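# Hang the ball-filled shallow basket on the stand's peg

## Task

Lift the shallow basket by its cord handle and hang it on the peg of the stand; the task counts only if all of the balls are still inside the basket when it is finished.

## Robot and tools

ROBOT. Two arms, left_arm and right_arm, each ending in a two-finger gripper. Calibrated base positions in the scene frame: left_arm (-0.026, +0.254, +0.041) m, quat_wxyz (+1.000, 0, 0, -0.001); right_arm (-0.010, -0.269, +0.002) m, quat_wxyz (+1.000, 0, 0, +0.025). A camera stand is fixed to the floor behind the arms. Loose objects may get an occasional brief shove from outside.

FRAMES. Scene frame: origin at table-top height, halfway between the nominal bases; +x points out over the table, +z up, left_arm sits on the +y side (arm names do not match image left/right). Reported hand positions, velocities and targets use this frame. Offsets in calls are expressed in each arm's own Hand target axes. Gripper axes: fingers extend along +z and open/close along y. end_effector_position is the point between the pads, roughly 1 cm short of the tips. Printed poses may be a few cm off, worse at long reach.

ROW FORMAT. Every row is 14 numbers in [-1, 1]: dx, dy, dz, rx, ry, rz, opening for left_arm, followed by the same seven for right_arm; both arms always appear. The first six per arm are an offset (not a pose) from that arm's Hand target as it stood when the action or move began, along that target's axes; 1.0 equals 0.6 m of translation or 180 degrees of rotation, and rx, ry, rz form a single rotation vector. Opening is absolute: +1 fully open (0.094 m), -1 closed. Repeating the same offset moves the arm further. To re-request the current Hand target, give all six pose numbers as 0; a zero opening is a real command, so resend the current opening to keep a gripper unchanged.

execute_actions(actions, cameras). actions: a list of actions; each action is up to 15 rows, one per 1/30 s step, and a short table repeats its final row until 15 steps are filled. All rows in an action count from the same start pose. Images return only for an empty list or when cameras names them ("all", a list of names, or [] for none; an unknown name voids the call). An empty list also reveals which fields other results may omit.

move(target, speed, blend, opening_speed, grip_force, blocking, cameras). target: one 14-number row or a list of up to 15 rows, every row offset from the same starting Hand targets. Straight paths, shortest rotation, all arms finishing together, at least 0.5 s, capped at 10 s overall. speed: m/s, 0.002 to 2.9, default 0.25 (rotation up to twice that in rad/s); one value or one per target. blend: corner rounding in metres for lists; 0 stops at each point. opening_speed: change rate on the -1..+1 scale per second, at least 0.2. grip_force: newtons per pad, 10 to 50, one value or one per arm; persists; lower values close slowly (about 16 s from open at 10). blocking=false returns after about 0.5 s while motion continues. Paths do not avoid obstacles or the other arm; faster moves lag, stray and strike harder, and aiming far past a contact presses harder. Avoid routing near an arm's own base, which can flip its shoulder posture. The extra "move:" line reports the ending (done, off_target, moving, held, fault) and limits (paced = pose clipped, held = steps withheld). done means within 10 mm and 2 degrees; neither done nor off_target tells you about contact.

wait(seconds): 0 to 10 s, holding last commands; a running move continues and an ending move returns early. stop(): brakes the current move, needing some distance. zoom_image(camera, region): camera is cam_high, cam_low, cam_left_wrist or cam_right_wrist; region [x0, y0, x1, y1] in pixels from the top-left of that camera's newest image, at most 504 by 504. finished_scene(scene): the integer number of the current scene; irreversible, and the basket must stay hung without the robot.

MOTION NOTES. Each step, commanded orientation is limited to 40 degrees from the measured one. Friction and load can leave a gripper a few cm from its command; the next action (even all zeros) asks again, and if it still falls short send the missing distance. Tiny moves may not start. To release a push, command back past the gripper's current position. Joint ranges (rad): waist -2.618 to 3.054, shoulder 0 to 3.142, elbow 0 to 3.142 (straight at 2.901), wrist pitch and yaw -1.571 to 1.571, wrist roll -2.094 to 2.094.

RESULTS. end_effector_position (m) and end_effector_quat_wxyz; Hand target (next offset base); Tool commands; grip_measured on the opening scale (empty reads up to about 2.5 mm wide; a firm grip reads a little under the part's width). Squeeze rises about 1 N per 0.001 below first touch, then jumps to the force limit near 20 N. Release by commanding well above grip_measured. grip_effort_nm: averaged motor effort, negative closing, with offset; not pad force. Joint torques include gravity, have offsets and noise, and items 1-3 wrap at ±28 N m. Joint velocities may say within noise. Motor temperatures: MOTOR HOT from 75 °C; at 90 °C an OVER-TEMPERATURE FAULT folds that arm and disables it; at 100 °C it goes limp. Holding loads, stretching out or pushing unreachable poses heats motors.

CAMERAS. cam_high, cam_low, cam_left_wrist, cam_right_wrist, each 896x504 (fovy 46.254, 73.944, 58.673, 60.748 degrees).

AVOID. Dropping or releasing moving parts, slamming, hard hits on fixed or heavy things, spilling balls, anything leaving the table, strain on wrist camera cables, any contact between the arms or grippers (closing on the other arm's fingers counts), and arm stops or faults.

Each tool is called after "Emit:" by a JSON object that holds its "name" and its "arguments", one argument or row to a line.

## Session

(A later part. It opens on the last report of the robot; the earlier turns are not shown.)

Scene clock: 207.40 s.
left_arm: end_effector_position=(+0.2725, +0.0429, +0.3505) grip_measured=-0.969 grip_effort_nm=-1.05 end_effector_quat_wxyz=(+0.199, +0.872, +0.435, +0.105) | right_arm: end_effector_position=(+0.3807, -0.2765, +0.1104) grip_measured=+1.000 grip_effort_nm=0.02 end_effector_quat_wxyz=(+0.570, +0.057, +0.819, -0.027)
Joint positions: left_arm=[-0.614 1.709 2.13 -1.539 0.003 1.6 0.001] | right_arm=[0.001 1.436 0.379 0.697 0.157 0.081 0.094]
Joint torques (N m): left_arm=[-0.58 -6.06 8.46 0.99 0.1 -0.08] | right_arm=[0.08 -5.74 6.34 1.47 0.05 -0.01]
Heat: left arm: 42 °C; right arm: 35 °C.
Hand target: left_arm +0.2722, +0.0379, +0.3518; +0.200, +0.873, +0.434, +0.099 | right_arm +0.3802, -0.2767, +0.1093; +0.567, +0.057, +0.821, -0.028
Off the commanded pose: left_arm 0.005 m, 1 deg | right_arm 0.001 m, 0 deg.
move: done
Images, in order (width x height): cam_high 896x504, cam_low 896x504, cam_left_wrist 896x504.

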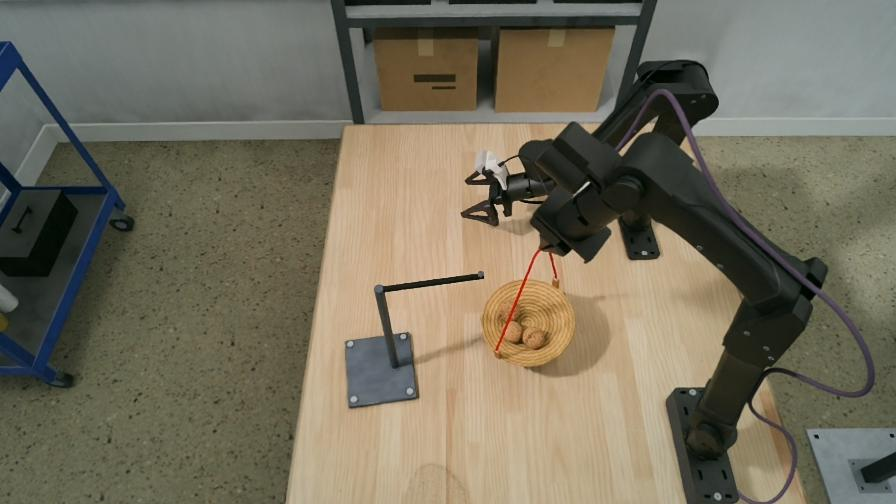

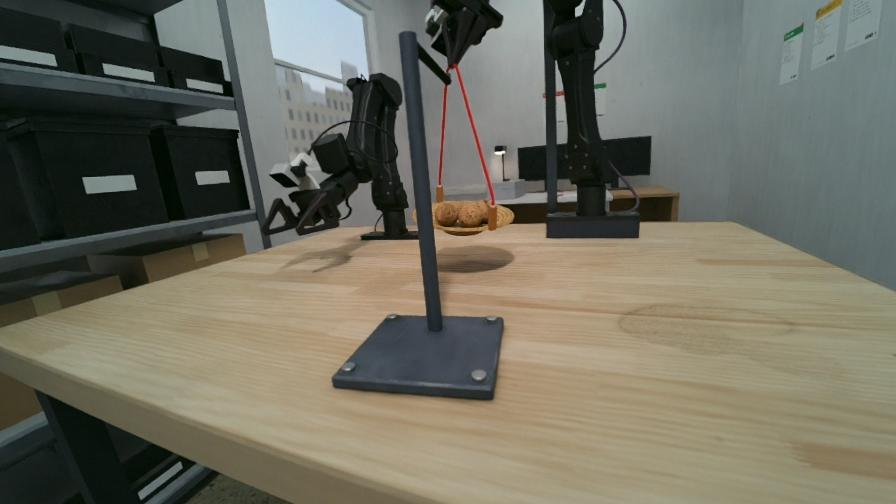

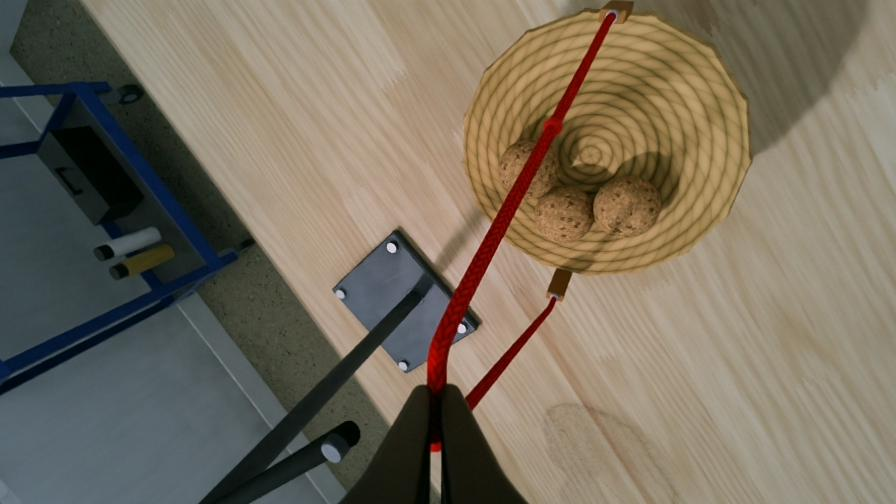

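Emit:
{"name": "move", "arguments": {
  "target": [0.0662,0.0307,-0.0283,0.0458,-0.1527,-0.2755,-1,0,0,0,0,0,0,1],
  "speed": 0.1,
  "cameras": ["cam_high","cam_low","cam_left_wrist"]
}}

Emit:
{"name": "zoom_image", "arguments": {
  "camera": "cam_low",
  "region": [340, 0, 580, 270]
}}

Scene clock: 244.63 s.
left_arm: end_effector_position=(+0.3022, +0.0675, +0.3718) grip_measured=-0.969 grip_effort_nm=-1.06 end_effector_quat_wxyz=(+0.303, +0.609, +0.707, -0.194) | right_arm: end_effector_position=(+0.3807, -0.2765, +0.1104) grip_measured=+1.000 grip_effort_nm=0.02 end_effector_quat_wxyz=(+0.570, +0.057, +0.819, -0.027)
Joint positions: left_arm=[-0.236 1.762 2.163 -1.544 0.617 1.046 0.001] | right_arm=[0.001 1.436 0.379 0.697 0.157 0.081 0.094]
Joint torques (N m): left_arm=[0.54 -6.53 7.92 0.87 0.7 -0.06] | right_arm=[0.1 -5.76 6.31 1.47 0.04 -0.02]
Heat: left arm: 42 °C; right arm: 35 °C.
Hand target: left_arm +0.3036, +0.0640, +0.3750; +0.256, +0.622, +0.704, -0.227 | right_arm +0.3802, -0.2767, +0.1093; +0.567, +0.057, +0.821, -0.028
Off the commanded pose: left_arm 0.005 m, 7 deg | right_arm 0.001 m, 0 deg.
joint sent to its limit (left arm) — joint 4 (wrist pitch), lower limit. The joint targets are off in orientation, not in position.
move: off_target (left_arm)
Images, in order (width x height): cam_high 896x504, cam_low 896x504, cam_left_wrist 896x504.

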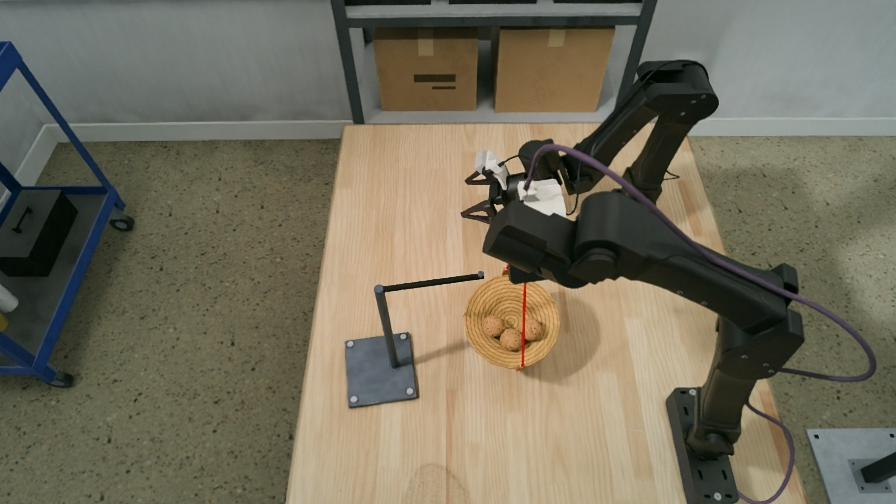

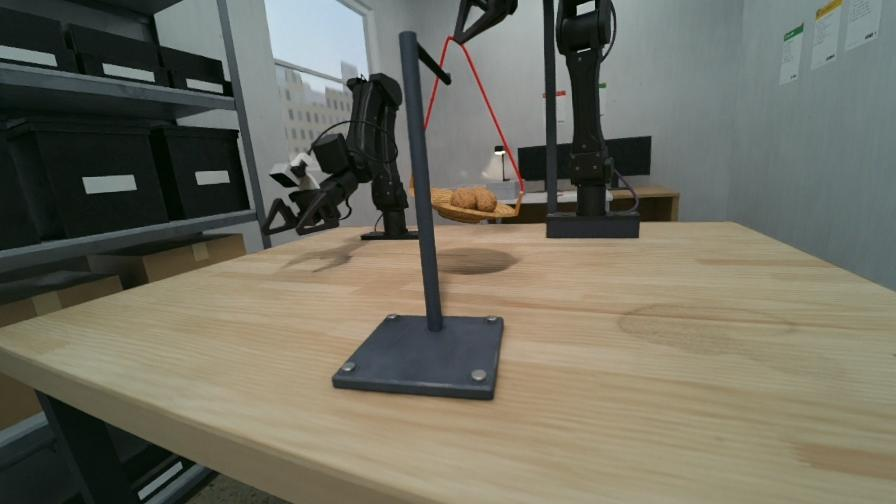

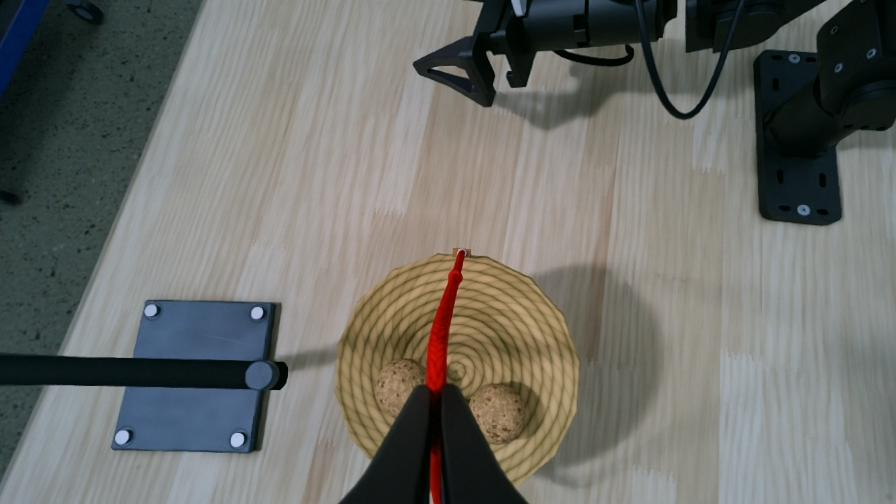

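Scaled by 1.867 from the camera's 896x504 image, which has a finer 1280x720 frame.

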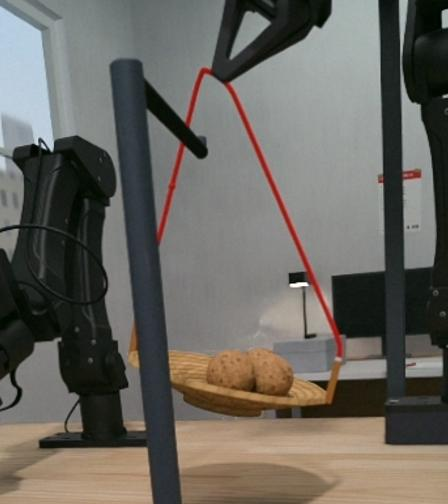

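Emit:
{"name": "move", "arguments": {
  "target": [
    [0.003,0.1415,-0.0023,0,0,0,-1,0,0,0,0,0,0,1],
    [0.034,0.182,0.0323,0,0,0,-1,0,0,0,0,0,0,1]
  ],
  "speed": 0.05,
  "blend": [0.01,0],
  "cameras": ["cam_low","cam_left_wrist"]
}}

Emit:
{"name": "zoom_image", "arguments": {
  "camera": "cam_low",
  "region": [340, 0, 580, 270]
}}

Scene clock: 266.03 s.
left_arm: end_effector_position=(+0.4084, +0.0829, +0.3450) grip_measured=-0.969 grip_effort_nm=-1.06 end_effector_quat_wxyz=(+0.331, +0.588, +0.715, -0.186) | right_arm: end_effector_position=(+0.3807, -0.2765, +0.1104) grip_measured=+1.000 grip_effort_nm=0.02 end_effector_quat_wxyz=(+0.570, +0.057, +0.819, -0.027)
Joint positions: left_arm=[-0.135 2.142 2.565 -1.547 0.66 1.084 0.001] | right_arm=[0.001 1.436 0.379 0.697 0.157 0.081 0.094]
Joint torques (N m): left_arm=[0.59 -9.91 8.58 0.93 0.7 0.11] | right_arm=[0.09 -5.76 6.32 1.47 0.05 -0.01]
Heat: left arm: 42 °C; right arm: 36 °C.
Hand target: left_arm +0.4116, +0.0806, +0.3470; +0.256, +0.622, +0.704, -0.227 | right_arm +0.3802, -0.2767, +0.1093; +0.567, +0.057, +0.821, -0.028
Off the commanded pose: left_arm 0.004 m, 11 deg | right_arm 0.001 m, 0 deg.
joint sent to its limit (left arm) — joint 4 (wrist pitch), lower limit. The joint targets are off in orientation, not in position.
move: off_target (left_arm)
Images, in order (width x height): cam_low 896x504, cam_left_wrist 896x504.

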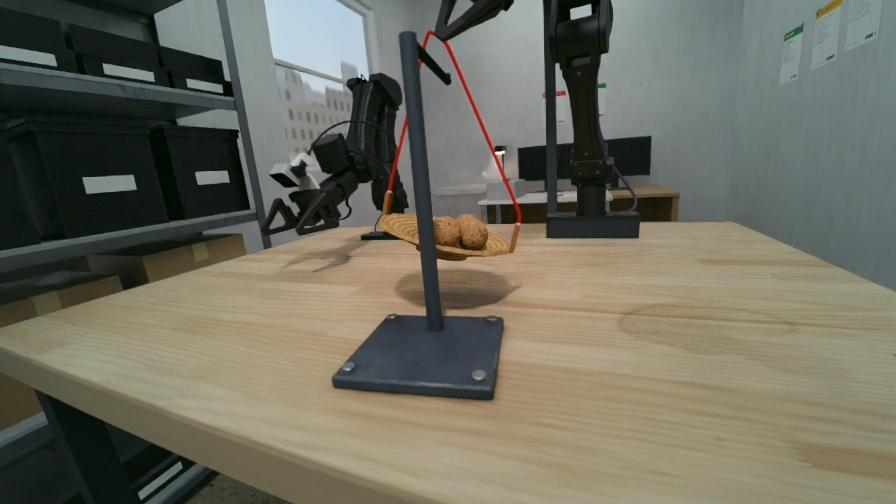

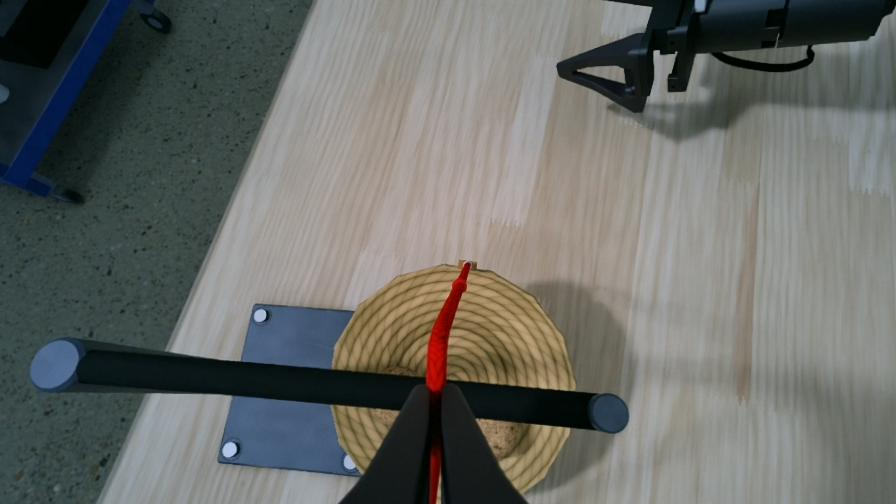

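Scaled by 1.867 from the camera's 896x504 image, which has a finer 1280x720 frame.

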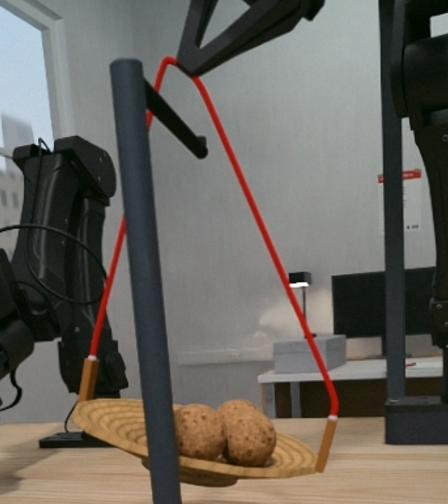

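Emit:
{"name": "move", "arguments": {
  "target": [0.0305,-0.0085,0.0373,0,0,0,-1,0,0,0,0,0,0,1],
  "speed": 0.03,
  "cameras": ["cam_low","cam_left_wrist"]
}}

Emit:
{"name": "zoom_image", "arguments": {
  "camera": "cam_low",
  "region": [340, 0, 580, 270]
}}

Emit:
{"name": "zoom_image", "arguments": {
  "camera": "cam_left_wrist",
  "region": [300, 250, 600, 504]
}}

Scene clock: 295.37 s.
left_arm: end_effector_position=(+0.4060, +0.0834, +0.3292) grip_measured=-0.969 grip_effort_nm=-1.06 end_effector_quat_wxyz=(+0.314, +0.603, +0.708, -0.190) | right_arm: end_effector_position=(+0.3807, -0.2765, +0.1104) grip_measured=+1.000 grip_effort_nm=0.02 end_effector_quat_wxyz=(+0.570, +0.057, +0.819, -0.027)
Joint positions: left_arm=[-0.135 2.142 2.511 -1.547 0.659 1.137 0.001] | right_arm=[0.001 1.436 0.379 0.697 0.157 0.081 0.094]
Joint torques (N m): left_arm=[-0.02 -10.1 5.07 0.83 0.59 0.13] | right_arm=[0.05 -5.78 6.32 1.47 0.05 -0.01]
Heat: left arm: 43 °C; right arm: 36 °C.
Hand target: left_arm +0.4066, +0.0797, +0.3181; +0.256, +0.622, +0.704, -0.227 | right_arm +0.3802, -0.2767, +0.1093; +0.567, +0.057, +0.821, -0.028
Off the commanded pose: left_arm 0.012 m, 8 deg | right_arm 0.001 m, 0 deg.
joint sent to its limit (left arm) — joint 4 (wrist pitch), lower limit. The joint targets are off in orientation, not in position.
move: off_target (left_arm)
Images, in order (width x height): cam_low 896x504, cam_left_wrist 896x504.

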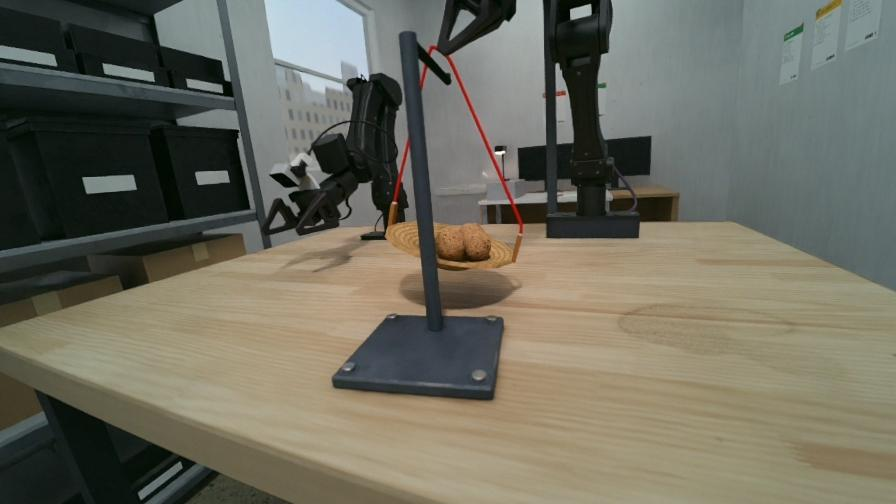

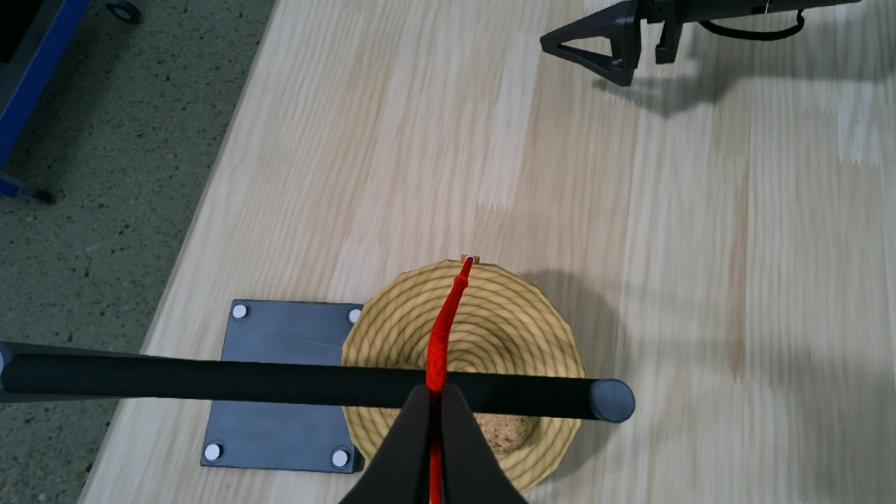

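Scaled by 1.867 from the camera's 896x504 image, which has a finer 1280x720 frame.

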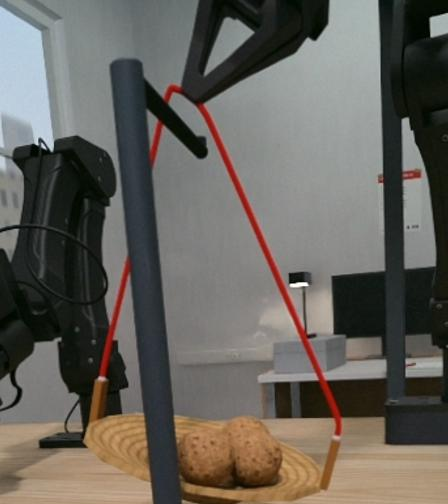

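Scaled by 1.680 from the camera's 896x504 image, which has a finer 1280x720 frame.

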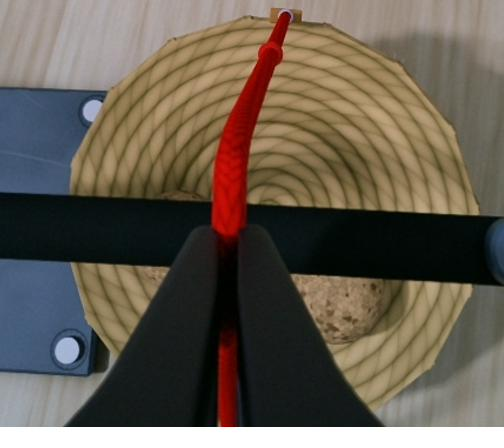

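Emit:
{"name": "move", "arguments": {
  "target": [0.0214,0,0.0255,0,0,0,-1,0,0,0,0,0,0,1],
  "speed": 0.03,
  "cameras": ["cam_low","cam_left_wrist"]
}}

Emit:
{"name": "zoom_image", "arguments": {
  "camera": "cam_low",
  "region": [340, 0, 580, 270]
}}

Emit:
{"name": "zoom_image", "arguments": {
  "camera": "cam_left_wrist",
  "region": [300, 250, 600, 504]
}}

Scene clock: 307.03 s.
left_arm: end_effector_position=(+0.4062, +0.0844, +0.3112) grip_measured=-0.969 grip_effort_nm=-1.06 end_effector_quat_wxyz=(+0.295, +0.612, +0.708, -0.195) | right_arm: end_effector_position=(+0.3807, -0.2765, +0.1104) grip_measured=+1.000 grip_effort_nm=0.02 end_effector_quat_wxyz=(+0.570, +0.057, +0.819, -0.027)
Joint positions: left_arm=[-0.135 2.155 2.471 -1.547 0.651 1.172 0.001] | right_arm=[0.001 1.436 0.379 0.697 0.157 0.081 0.094]
Joint torques (N m): left_arm=[-0.18 -9.92 5.14 0.74 0.6 0.09] | right_arm=[0.09 -5.78 6.35 1.47 0.05 -0.01]
Heat: left arm: 42 °C; right arm: 36 °C.
Hand target: left_arm +0.4065, +0.0796, +0.2982; +0.256, +0.622, +0.704, -0.227 | right_arm +0.3802, -0.2767, +0.1093; +0.567, +0.057, +0.821, -0.028
Off the commanded pose: left_arm 0.014 m, 6 deg | right_arm 0.001 m, 0 deg.
joint sent to its limit (left arm) — joint 4 (wrist pitch), lower limit. The joint targets are off in orientation, not in position.
move: off_target (left_arm)
Images, in order (width x height): cam_low 896x504, cam_left_wrist 896x504.

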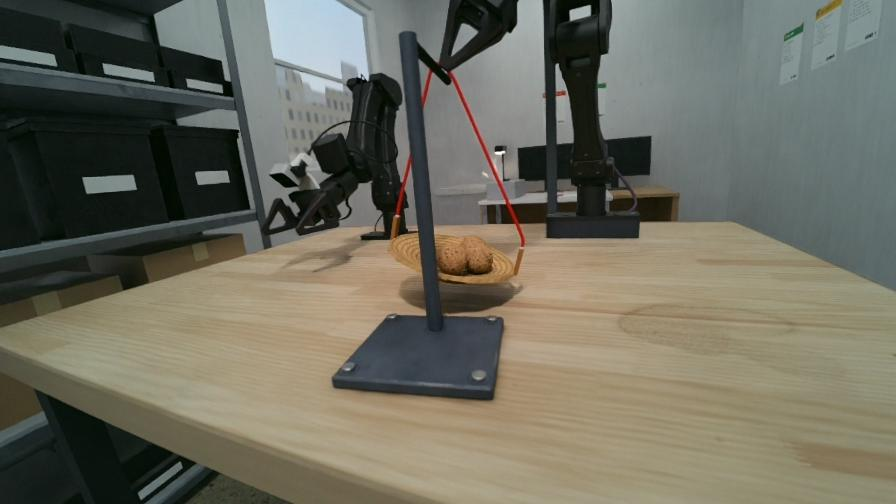

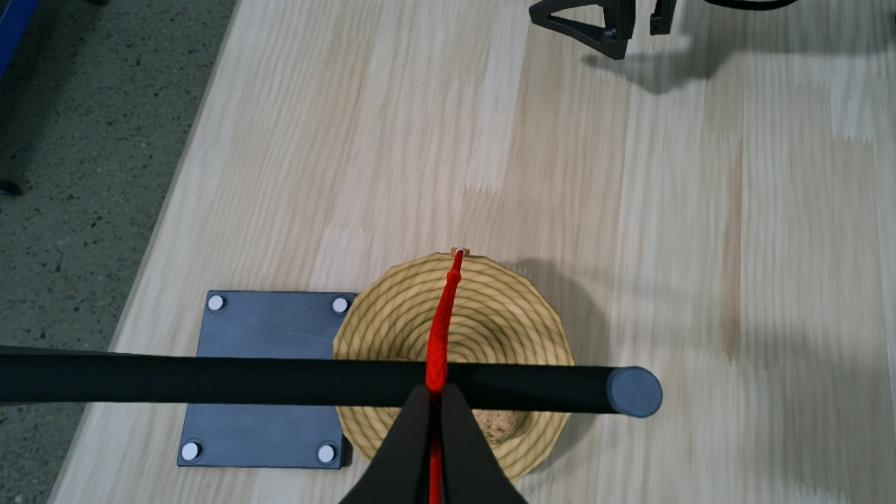

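Scaled by 1.867 from the camera's 896x504 image, which has a finer 1280x720 frame.

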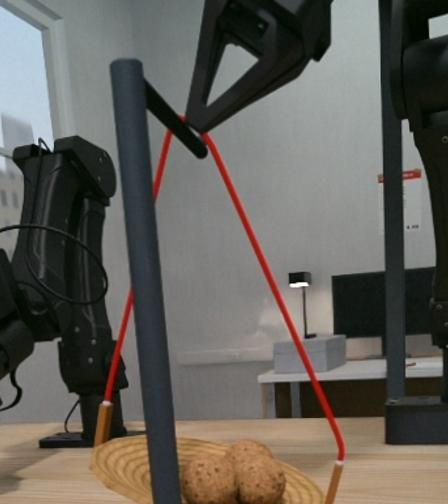

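Scaled by 1.680 from the camera's 896x504 image, which has a finer 1280x720 frame.

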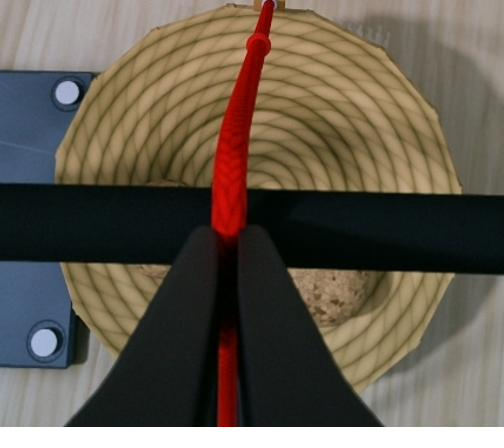

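Emit:
{"name": "move", "arguments": {
  "target": [0.0096,0,0.0115,0,0,0,-1,0,0,0,0,0,0,1],
  "speed": 0.02,
  "cameras": ["cam_low","cam_left_wrist"]
}}

Emit:
{"name": "zoom_image", "arguments": {
  "camera": "cam_left_wrist",
  "region": [300, 250, 600, 504]
}}

Emit:
{"name": "zoom_image", "arguments": {
  "camera": "cam_low",
  "region": [340, 0, 580, 270]
}}

Scene clock: 314.17 s.
left_arm: end_effector_position=(+0.4055, +0.0846, +0.3082) grip_measured=-0.969 grip_effort_nm=-1.06 end_effector_quat_wxyz=(+0.292, +0.616, +0.705, -0.195) | right_arm: end_effector_position=(+0.3807, -0.2765, +0.1104) grip_measured=+1.000 grip_effort_nm=0.02 end_effector_quat_wxyz=(+0.570, +0.057, +0.819, -0.027)
Joint positions: left_arm=[-0.135 2.155 2.461 -1.547 0.651 1.187 0.001] | right_arm=[0.001 1.436 0.379 0.697 0.157 0.081 0.094]
Joint torques (N m): left_arm=[-0.23 -9.11 4.67 0.71 0.58 0.11] | right_arm=[0.06 -5.76 6.32 1.47 0.05 -0.01]
Heat: left arm: 42 °C; right arm: 36 °C.
Hand target: left_arm +0.4065, +0.0796, +0.2892; +0.256, +0.622, +0.704, -0.227 | right_arm +0.3802, -0.2767, +0.1093; +0.567, +0.057, +0.821, -0.028
Off the commanded pose: left_arm 0.020 m, 6 deg | right_arm 0.001 m, 0 deg.
joint sent to its limit (left arm) — joint 4 (wrist pitch), lower limit. The joint targets still meet the commanded pose.
move: off_target (left_arm)
Images, in order (width x height): cam_low 896x504, cam_left_wrist 896x504.

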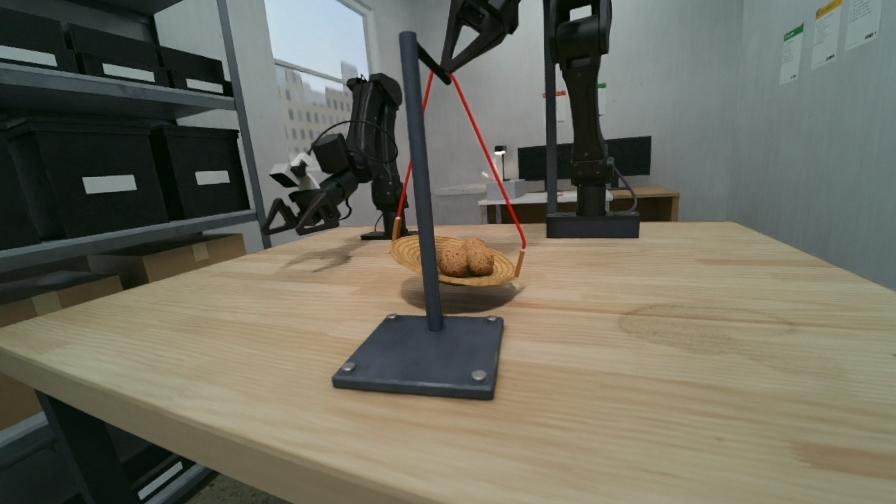

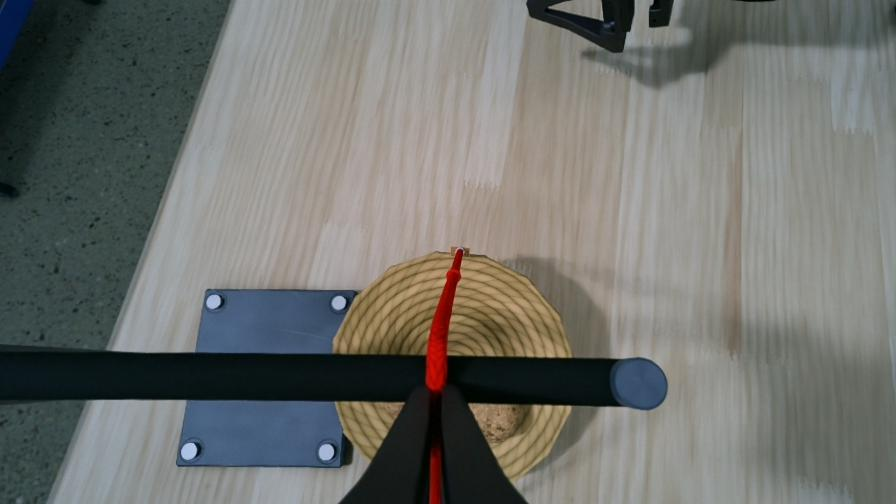

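Scaled by 1.680 from the camera's 896x504 image, which has a finer 1280x720 frame.

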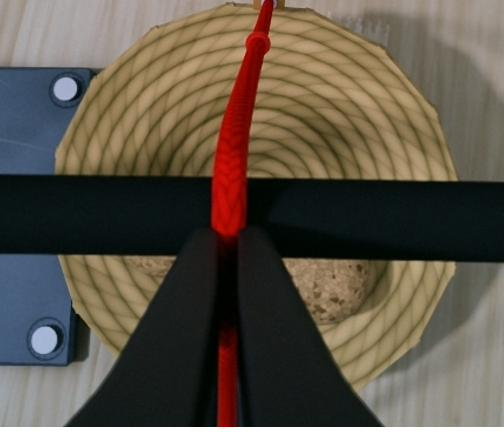

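Scaled by 1.867 from the camera's 896x504 image, which has a finer 1280x720 frame.

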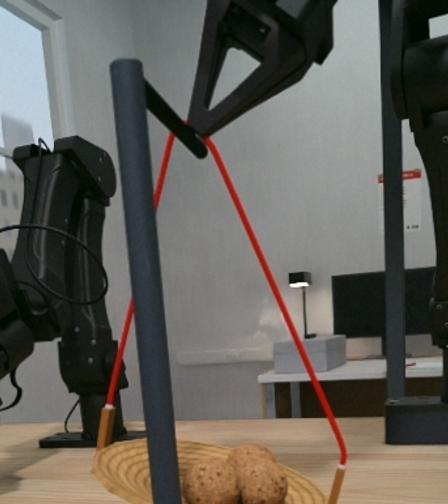

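Emit:
{"name": "move", "arguments": {
  "target": [-0.0331,0,-0.0092,0,0,0,-1,0,0,0,0,0,0,1],
  "speed": 0.03,
  "cameras": ["cam_low","cam_left_wrist"]
}}

Emit:
{"name": "zoom_image", "arguments": {
  "camera": "cam_left_wrist",
  "region": [300, 250, 600, 504]
}}

Emit:
{"name": "zoom_image", "arguments": {
  "camera": "cam_low",
  "region": [340, 0, 580, 270]
}}

Scene clock: 341.30 s.
left_arm: end_effector_position=(+0.4057, +0.0836, +0.3087) grip_measured=-0.969 grip_effort_nm=-1.06 end_effector_quat_wxyz=(+0.285, +0.607, +0.716, -0.191) | right_arm: end_effector_position=(+0.3807, -0.2765, +0.1104) grip_measured=+1.000 grip_effort_nm=0.02 end_effector_quat_wxyz=(+0.570, +0.057, +0.819, -0.027)
Joint positions: left_arm=[-0.145 2.162 2.484 -1.558 0.628 1.15 0.001] | right_arm=[0.001 1.436 0.379 0.697 0.157 0.081 0.094]
Joint torques (N m): left_arm=[-1.52 -9.37 8.36 0.86 0.75 -0.07] | right_arm=[0.03 -5.78 6.28 1.48 0.04 -0.02]
Heat: left arm: 40 °C; right arm: 36 °C.
Hand target: left_arm +0.4080, +0.0679, +0.3061; +0.256, +0.622, +0.704, -0.227 | right_arm +0.3802, -0.2767, +0.1093; +0.567, +0.057, +0.821, -0.028
Off the commanded pose: left_arm 0.016 m, 6 deg | right_arm 0.001 m, 0 deg.
joint read past its limit (left arm) — joint 4 (wrist pitch), lower limit.
joint sent to its limit (left arm) — joint 4 (wrist pitch), lower limit. The joint targets are off in orientation, not in position.
move: off_target (left_arm)
Images, in order (width x height): cam_low 896x504, cam_left_wrist 896x504.

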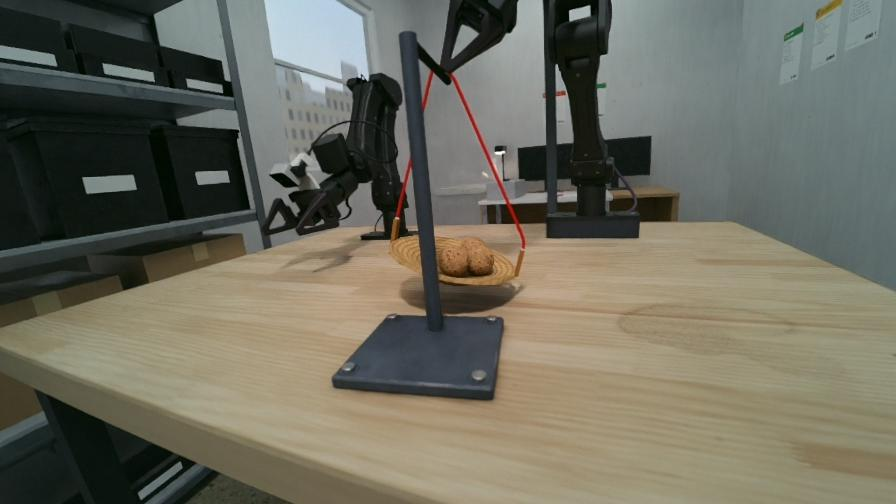

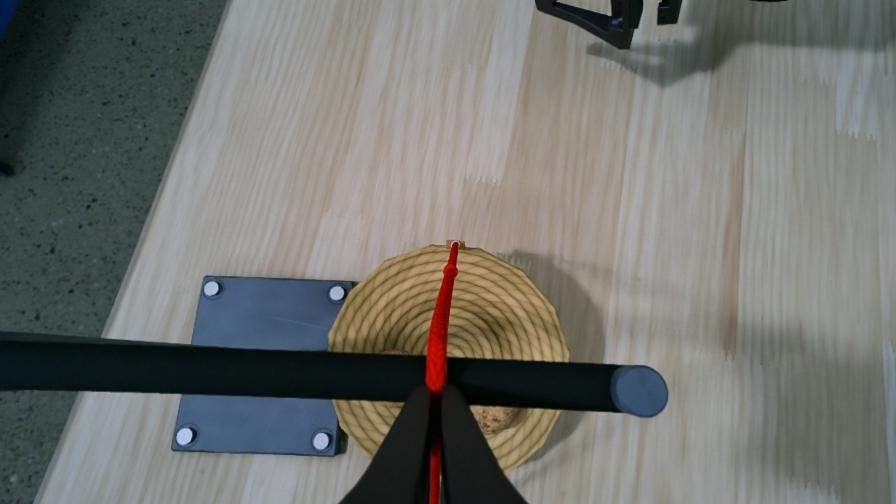

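Scaled by 1.680 from the camera's 896x504 image, which has a finer 1280x720 frame.

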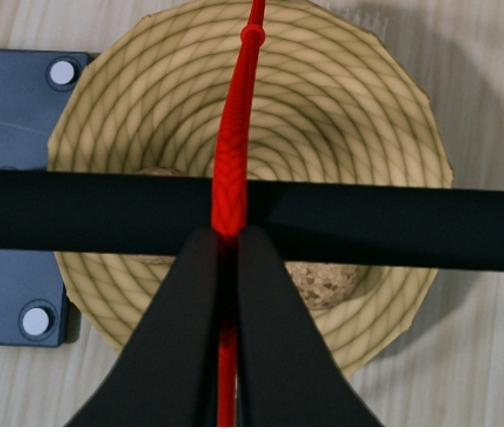

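Scaled by 1.867 from the camera's 896x504 image, which has a finer 1280x720 frame.

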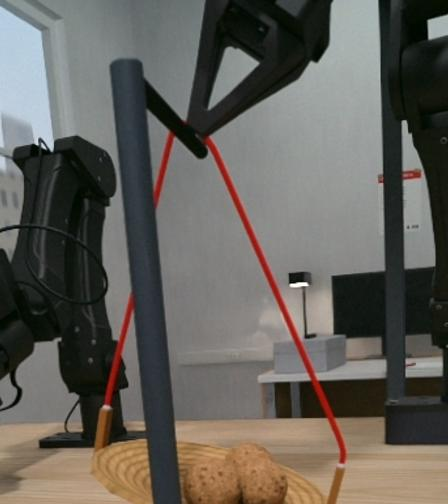

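Emit:
{"name": "move", "arguments": {
  "target": [
    [0,0,-0.0417,0,0,0,-1,0,0,0,0,0,0,1],
    [-0.0217,0,-0.0233,0,0,0,-1,0,0,0,0,0,0,1]
  ],
  "speed": 0.03,
  "blend": [0.004,0],
  "cameras": ["cam_low","cam_left_wrist"]
}}

Emit:
{"name": "zoom_image", "arguments": {
  "camera": "cam_low",
  "region": [340, 0, 580, 270]
}}

Scene clock: 354.70 s.
left_arm: end_effector_position=(+0.4048, +0.0742, +0.3232) grip_measured=-0.969 grip_effort_nm=-1.05 end_effector_quat_wxyz=(+0.301, +0.603, +0.713, -0.194) | right_arm: end_effector_position=(+0.3807, -0.2765, +0.1104) grip_measured=+1.000 grip_effort_nm=0.02 end_effector_quat_wxyz=(+0.570, +0.057, +0.819, -0.027)
Joint positions: left_arm=[-0.161 2.162 2.529 -1.558 0.643 1.113 0.001] | right_arm=[0.001 1.436 0.379 0.697 0.157 0.081 0.094]
Joint torques (N m): left_arm=[-0.31 -10.36 8.4 0.94 0.67 -0.06] | right_arm=[0.05 -5.75 6.3 1.48 0.03 -0.02]
Heat: left arm: 41 °C; right arm: 36 °C.
Hand target: left_arm +0.4081, +0.0670, +0.3253; +0.256, +0.622, +0.704, -0.227 | right_arm +0.3802, -0.2767, +0.1093; +0.567, +0.057, +0.821, -0.028
Off the commanded pose: left_arm 0.008 m, 7 deg | right_arm 0.001 m, 0 deg.
joint read past its limit (left arm) — joint 4 (wrist pitch), lower limit.
joint sent to its limit (left arm) — joint 4 (wrist pitch), lower limit. The joint targets are off in orientation, not in position.
move: off_target (left_arm)
Images, in order (width x height): cam_low 896x504, cam_left_wrist 896x504.

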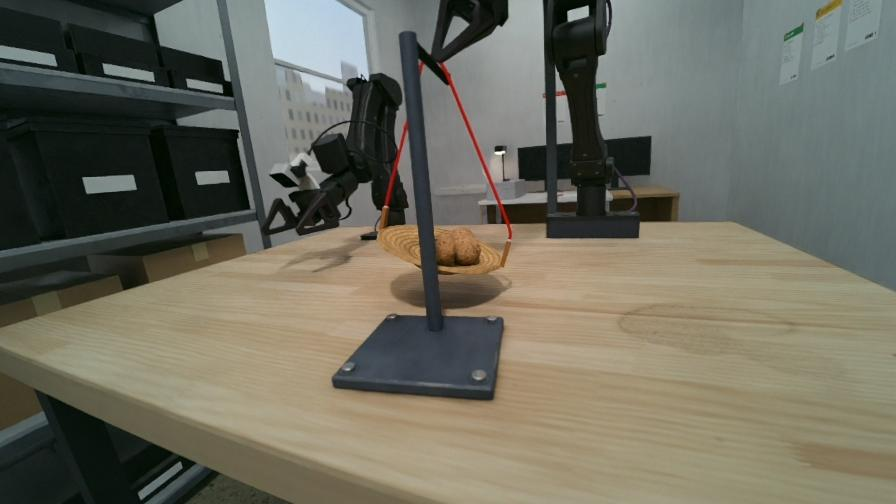

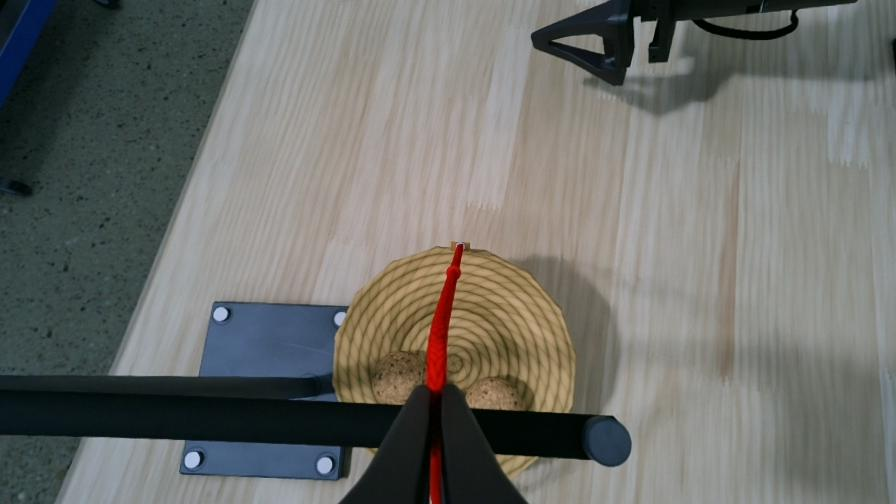

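Scaled by 1.867 from the camera's 896x504 image, which has a finer 1280x720 frame.

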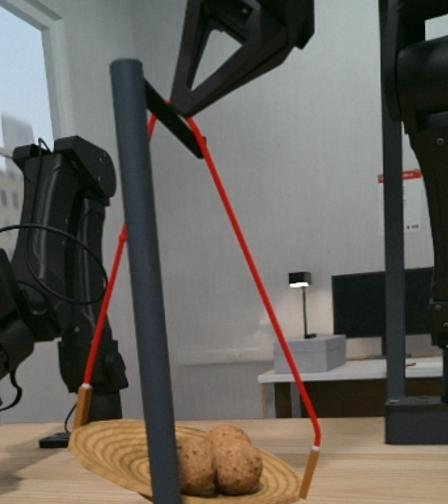

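Emit:
{"name": "move", "arguments": {
  "target": [0.0171,0,0.0204,0,0,0,-1,0,0,0,0,0,0,1],
  "speed": 0.03,
  "cameras": ["cam_low","cam_left_wrist"]
}}

Emit:
{"name": "zoom_image", "arguments": {
  "camera": "cam_low",
  "region": [340, 0, 580, 270]
}}

Emit:
{"name": "zoom_image", "arguments": {
  "camera": "cam_left_wrist",
  "region": [300, 250, 600, 504]
}}

Scene clock: 363.17 s.
left_arm: end_effector_position=(+0.4058, +0.0740, +0.3203) grip_measured=-0.969 grip_effort_nm=-1.05 end_effector_quat_wxyz=(+0.299, +0.606, +0.711, -0.194) | right_arm: end_effector_position=(+0.3807, -0.2765, +0.1104) grip_measured=+1.000 grip_effort_nm=0.02 end_effector_quat_wxyz=(+0.570, +0.057, +0.819, -0.027)
Joint positions: left_arm=[-0.161 2.169 2.529 -1.558 0.643 1.122 0.001] | right_arm=[0.001 1.436 0.379 0.697 0.157 0.081 0.094]
Joint torques (N m): left_arm=[-0.28 -9.88 5.38 0.93 0.63 0.11] | right_arm=[0.05 -5.75 6.34 1.48 0.03 -0.02]
Heat: left arm: 42 °C; right arm: 36 °C.
Hand target: left_arm +0.4081, +0.0670, +0.3092; +0.256, +0.622, +0.704, -0.227 | right_arm +0.3802, -0.2767, +0.1093; +0.567, +0.057, +0.821, -0.028
Off the commanded pose: left_arm 0.013 m, 7 deg | right_arm 0.001 m, 0 deg.
joint read past its limit (left arm) — joint 4 (wrist pitch), lower limit.
joint sent to its limit (left arm) — joint 4 (wrist pitch), lower limit. The joint targets are off in orientation, not in position.
move: off_target (left_arm)
Images, in order (width x height): cam_low 896x504, cam_left_wrist 896x504.

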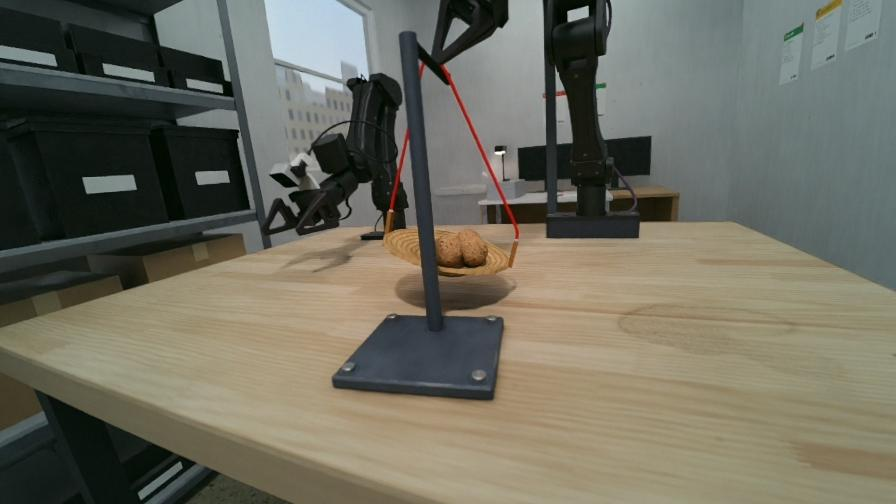

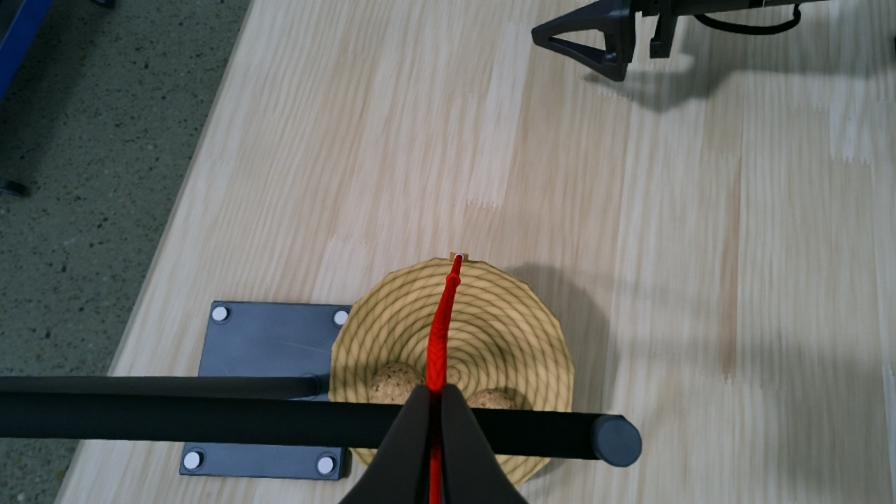

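Scaled by 1.867 from the camera's 896x504 image, which has a finer 1280x720 frame.

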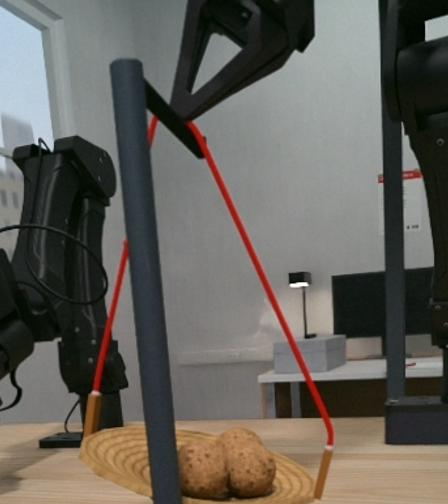

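Scaled by 1.680 from the camera's 896x504 image, which has a finer 1280x720 frame.

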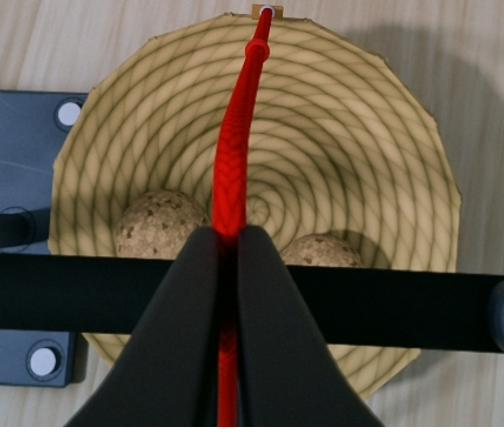

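Emit:
{"name": "move", "arguments": {
  "target": [0,0,0,0,0,0,-0.5,0,0,0,0,0,0,1],
  "opening_speed": 0.25,
  "cameras": ["cam_low","cam_left_wrist"]
}}

Emit:
{"name": "zoom_image", "arguments": {
  "camera": "cam_low",
  "region": [340, 0, 580, 270]
}}

Scene clock: 372.30 s.
left_arm: end_effector_position=(+0.4053, +0.0729, +0.3211) grip_measured=-0.503 grip_effort_nm=0.12 end_effector_quat_wxyz=(+0.301, +0.606, +0.710, -0.197) | right_arm: end_effector_position=(+0.3807, -0.2765, +0.1104) grip_measured=+1.000 grip_effort_nm=0.02 end_effector_quat_wxyz=(+0.570, +0.057, +0.819, -0.027)
Joint positions: left_arm=[-0.161 2.169 2.529 -1.558 0.651 1.123 0.023] | right_arm=[0.001 1.436 0.379 0.697 0.157 0.081 0.094]
Joint torques (N m): left_arm=[-0.38 -9.87 5.35 0.93 0.56 0.11] | right_arm=[0.02 -5.74 6.34 1.48 0.03 -0.01]
Heat: left arm: 41 °C; right arm: 36 °C.
Hand target: left_arm +0.4081, +0.0670, +0.3092; +0.256, +0.622, +0.704, -0.227 | right_arm +0.3802, -0.2767, +0.1093; +0.567, +0.057, +0.821, -0.028
Off the commanded pose: left_arm 0.014 m, 6 deg | right_arm 0.001 m, 0 deg.
joint read past its limit (left arm) — joint 4 (wrist pitch), lower limit.
joint sent to its limit (left arm) — joint 4 (wrist pitch), lower limit. The joint targets are off in orientation, not in position.
move: off_target (left_arm)
Images, in order (width x height): cam_low 896x504, cam_left_wrist 896x504.

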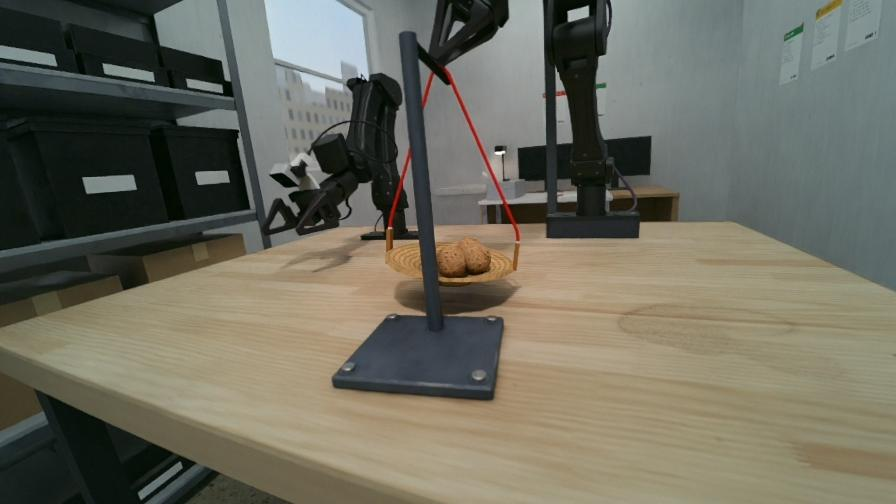

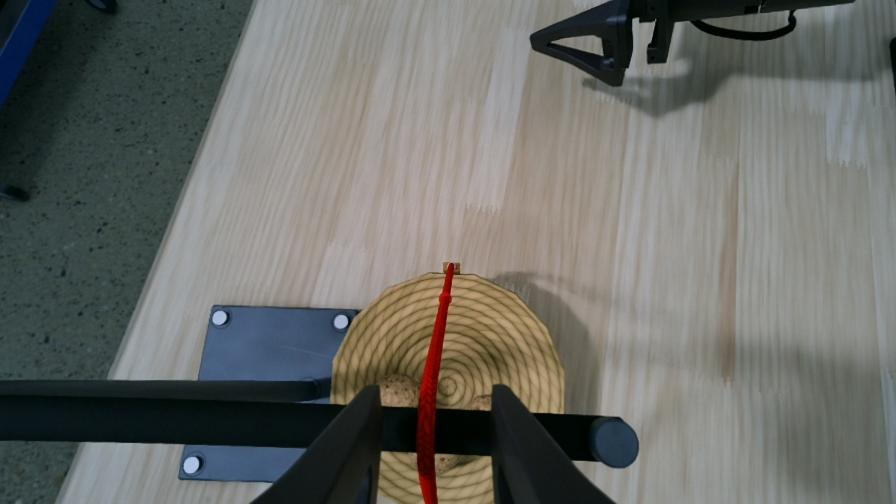

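Scaled by 1.867 from the camera's 896x504 image, which has a finer 1280x720 frame.

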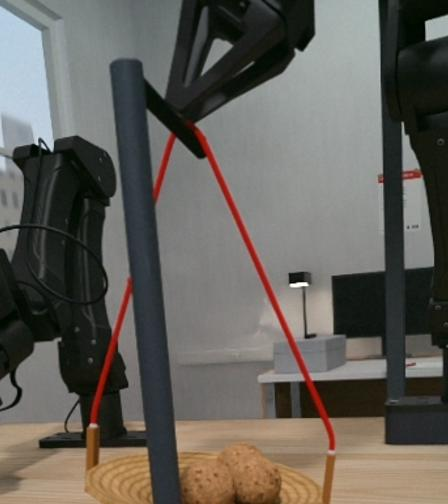

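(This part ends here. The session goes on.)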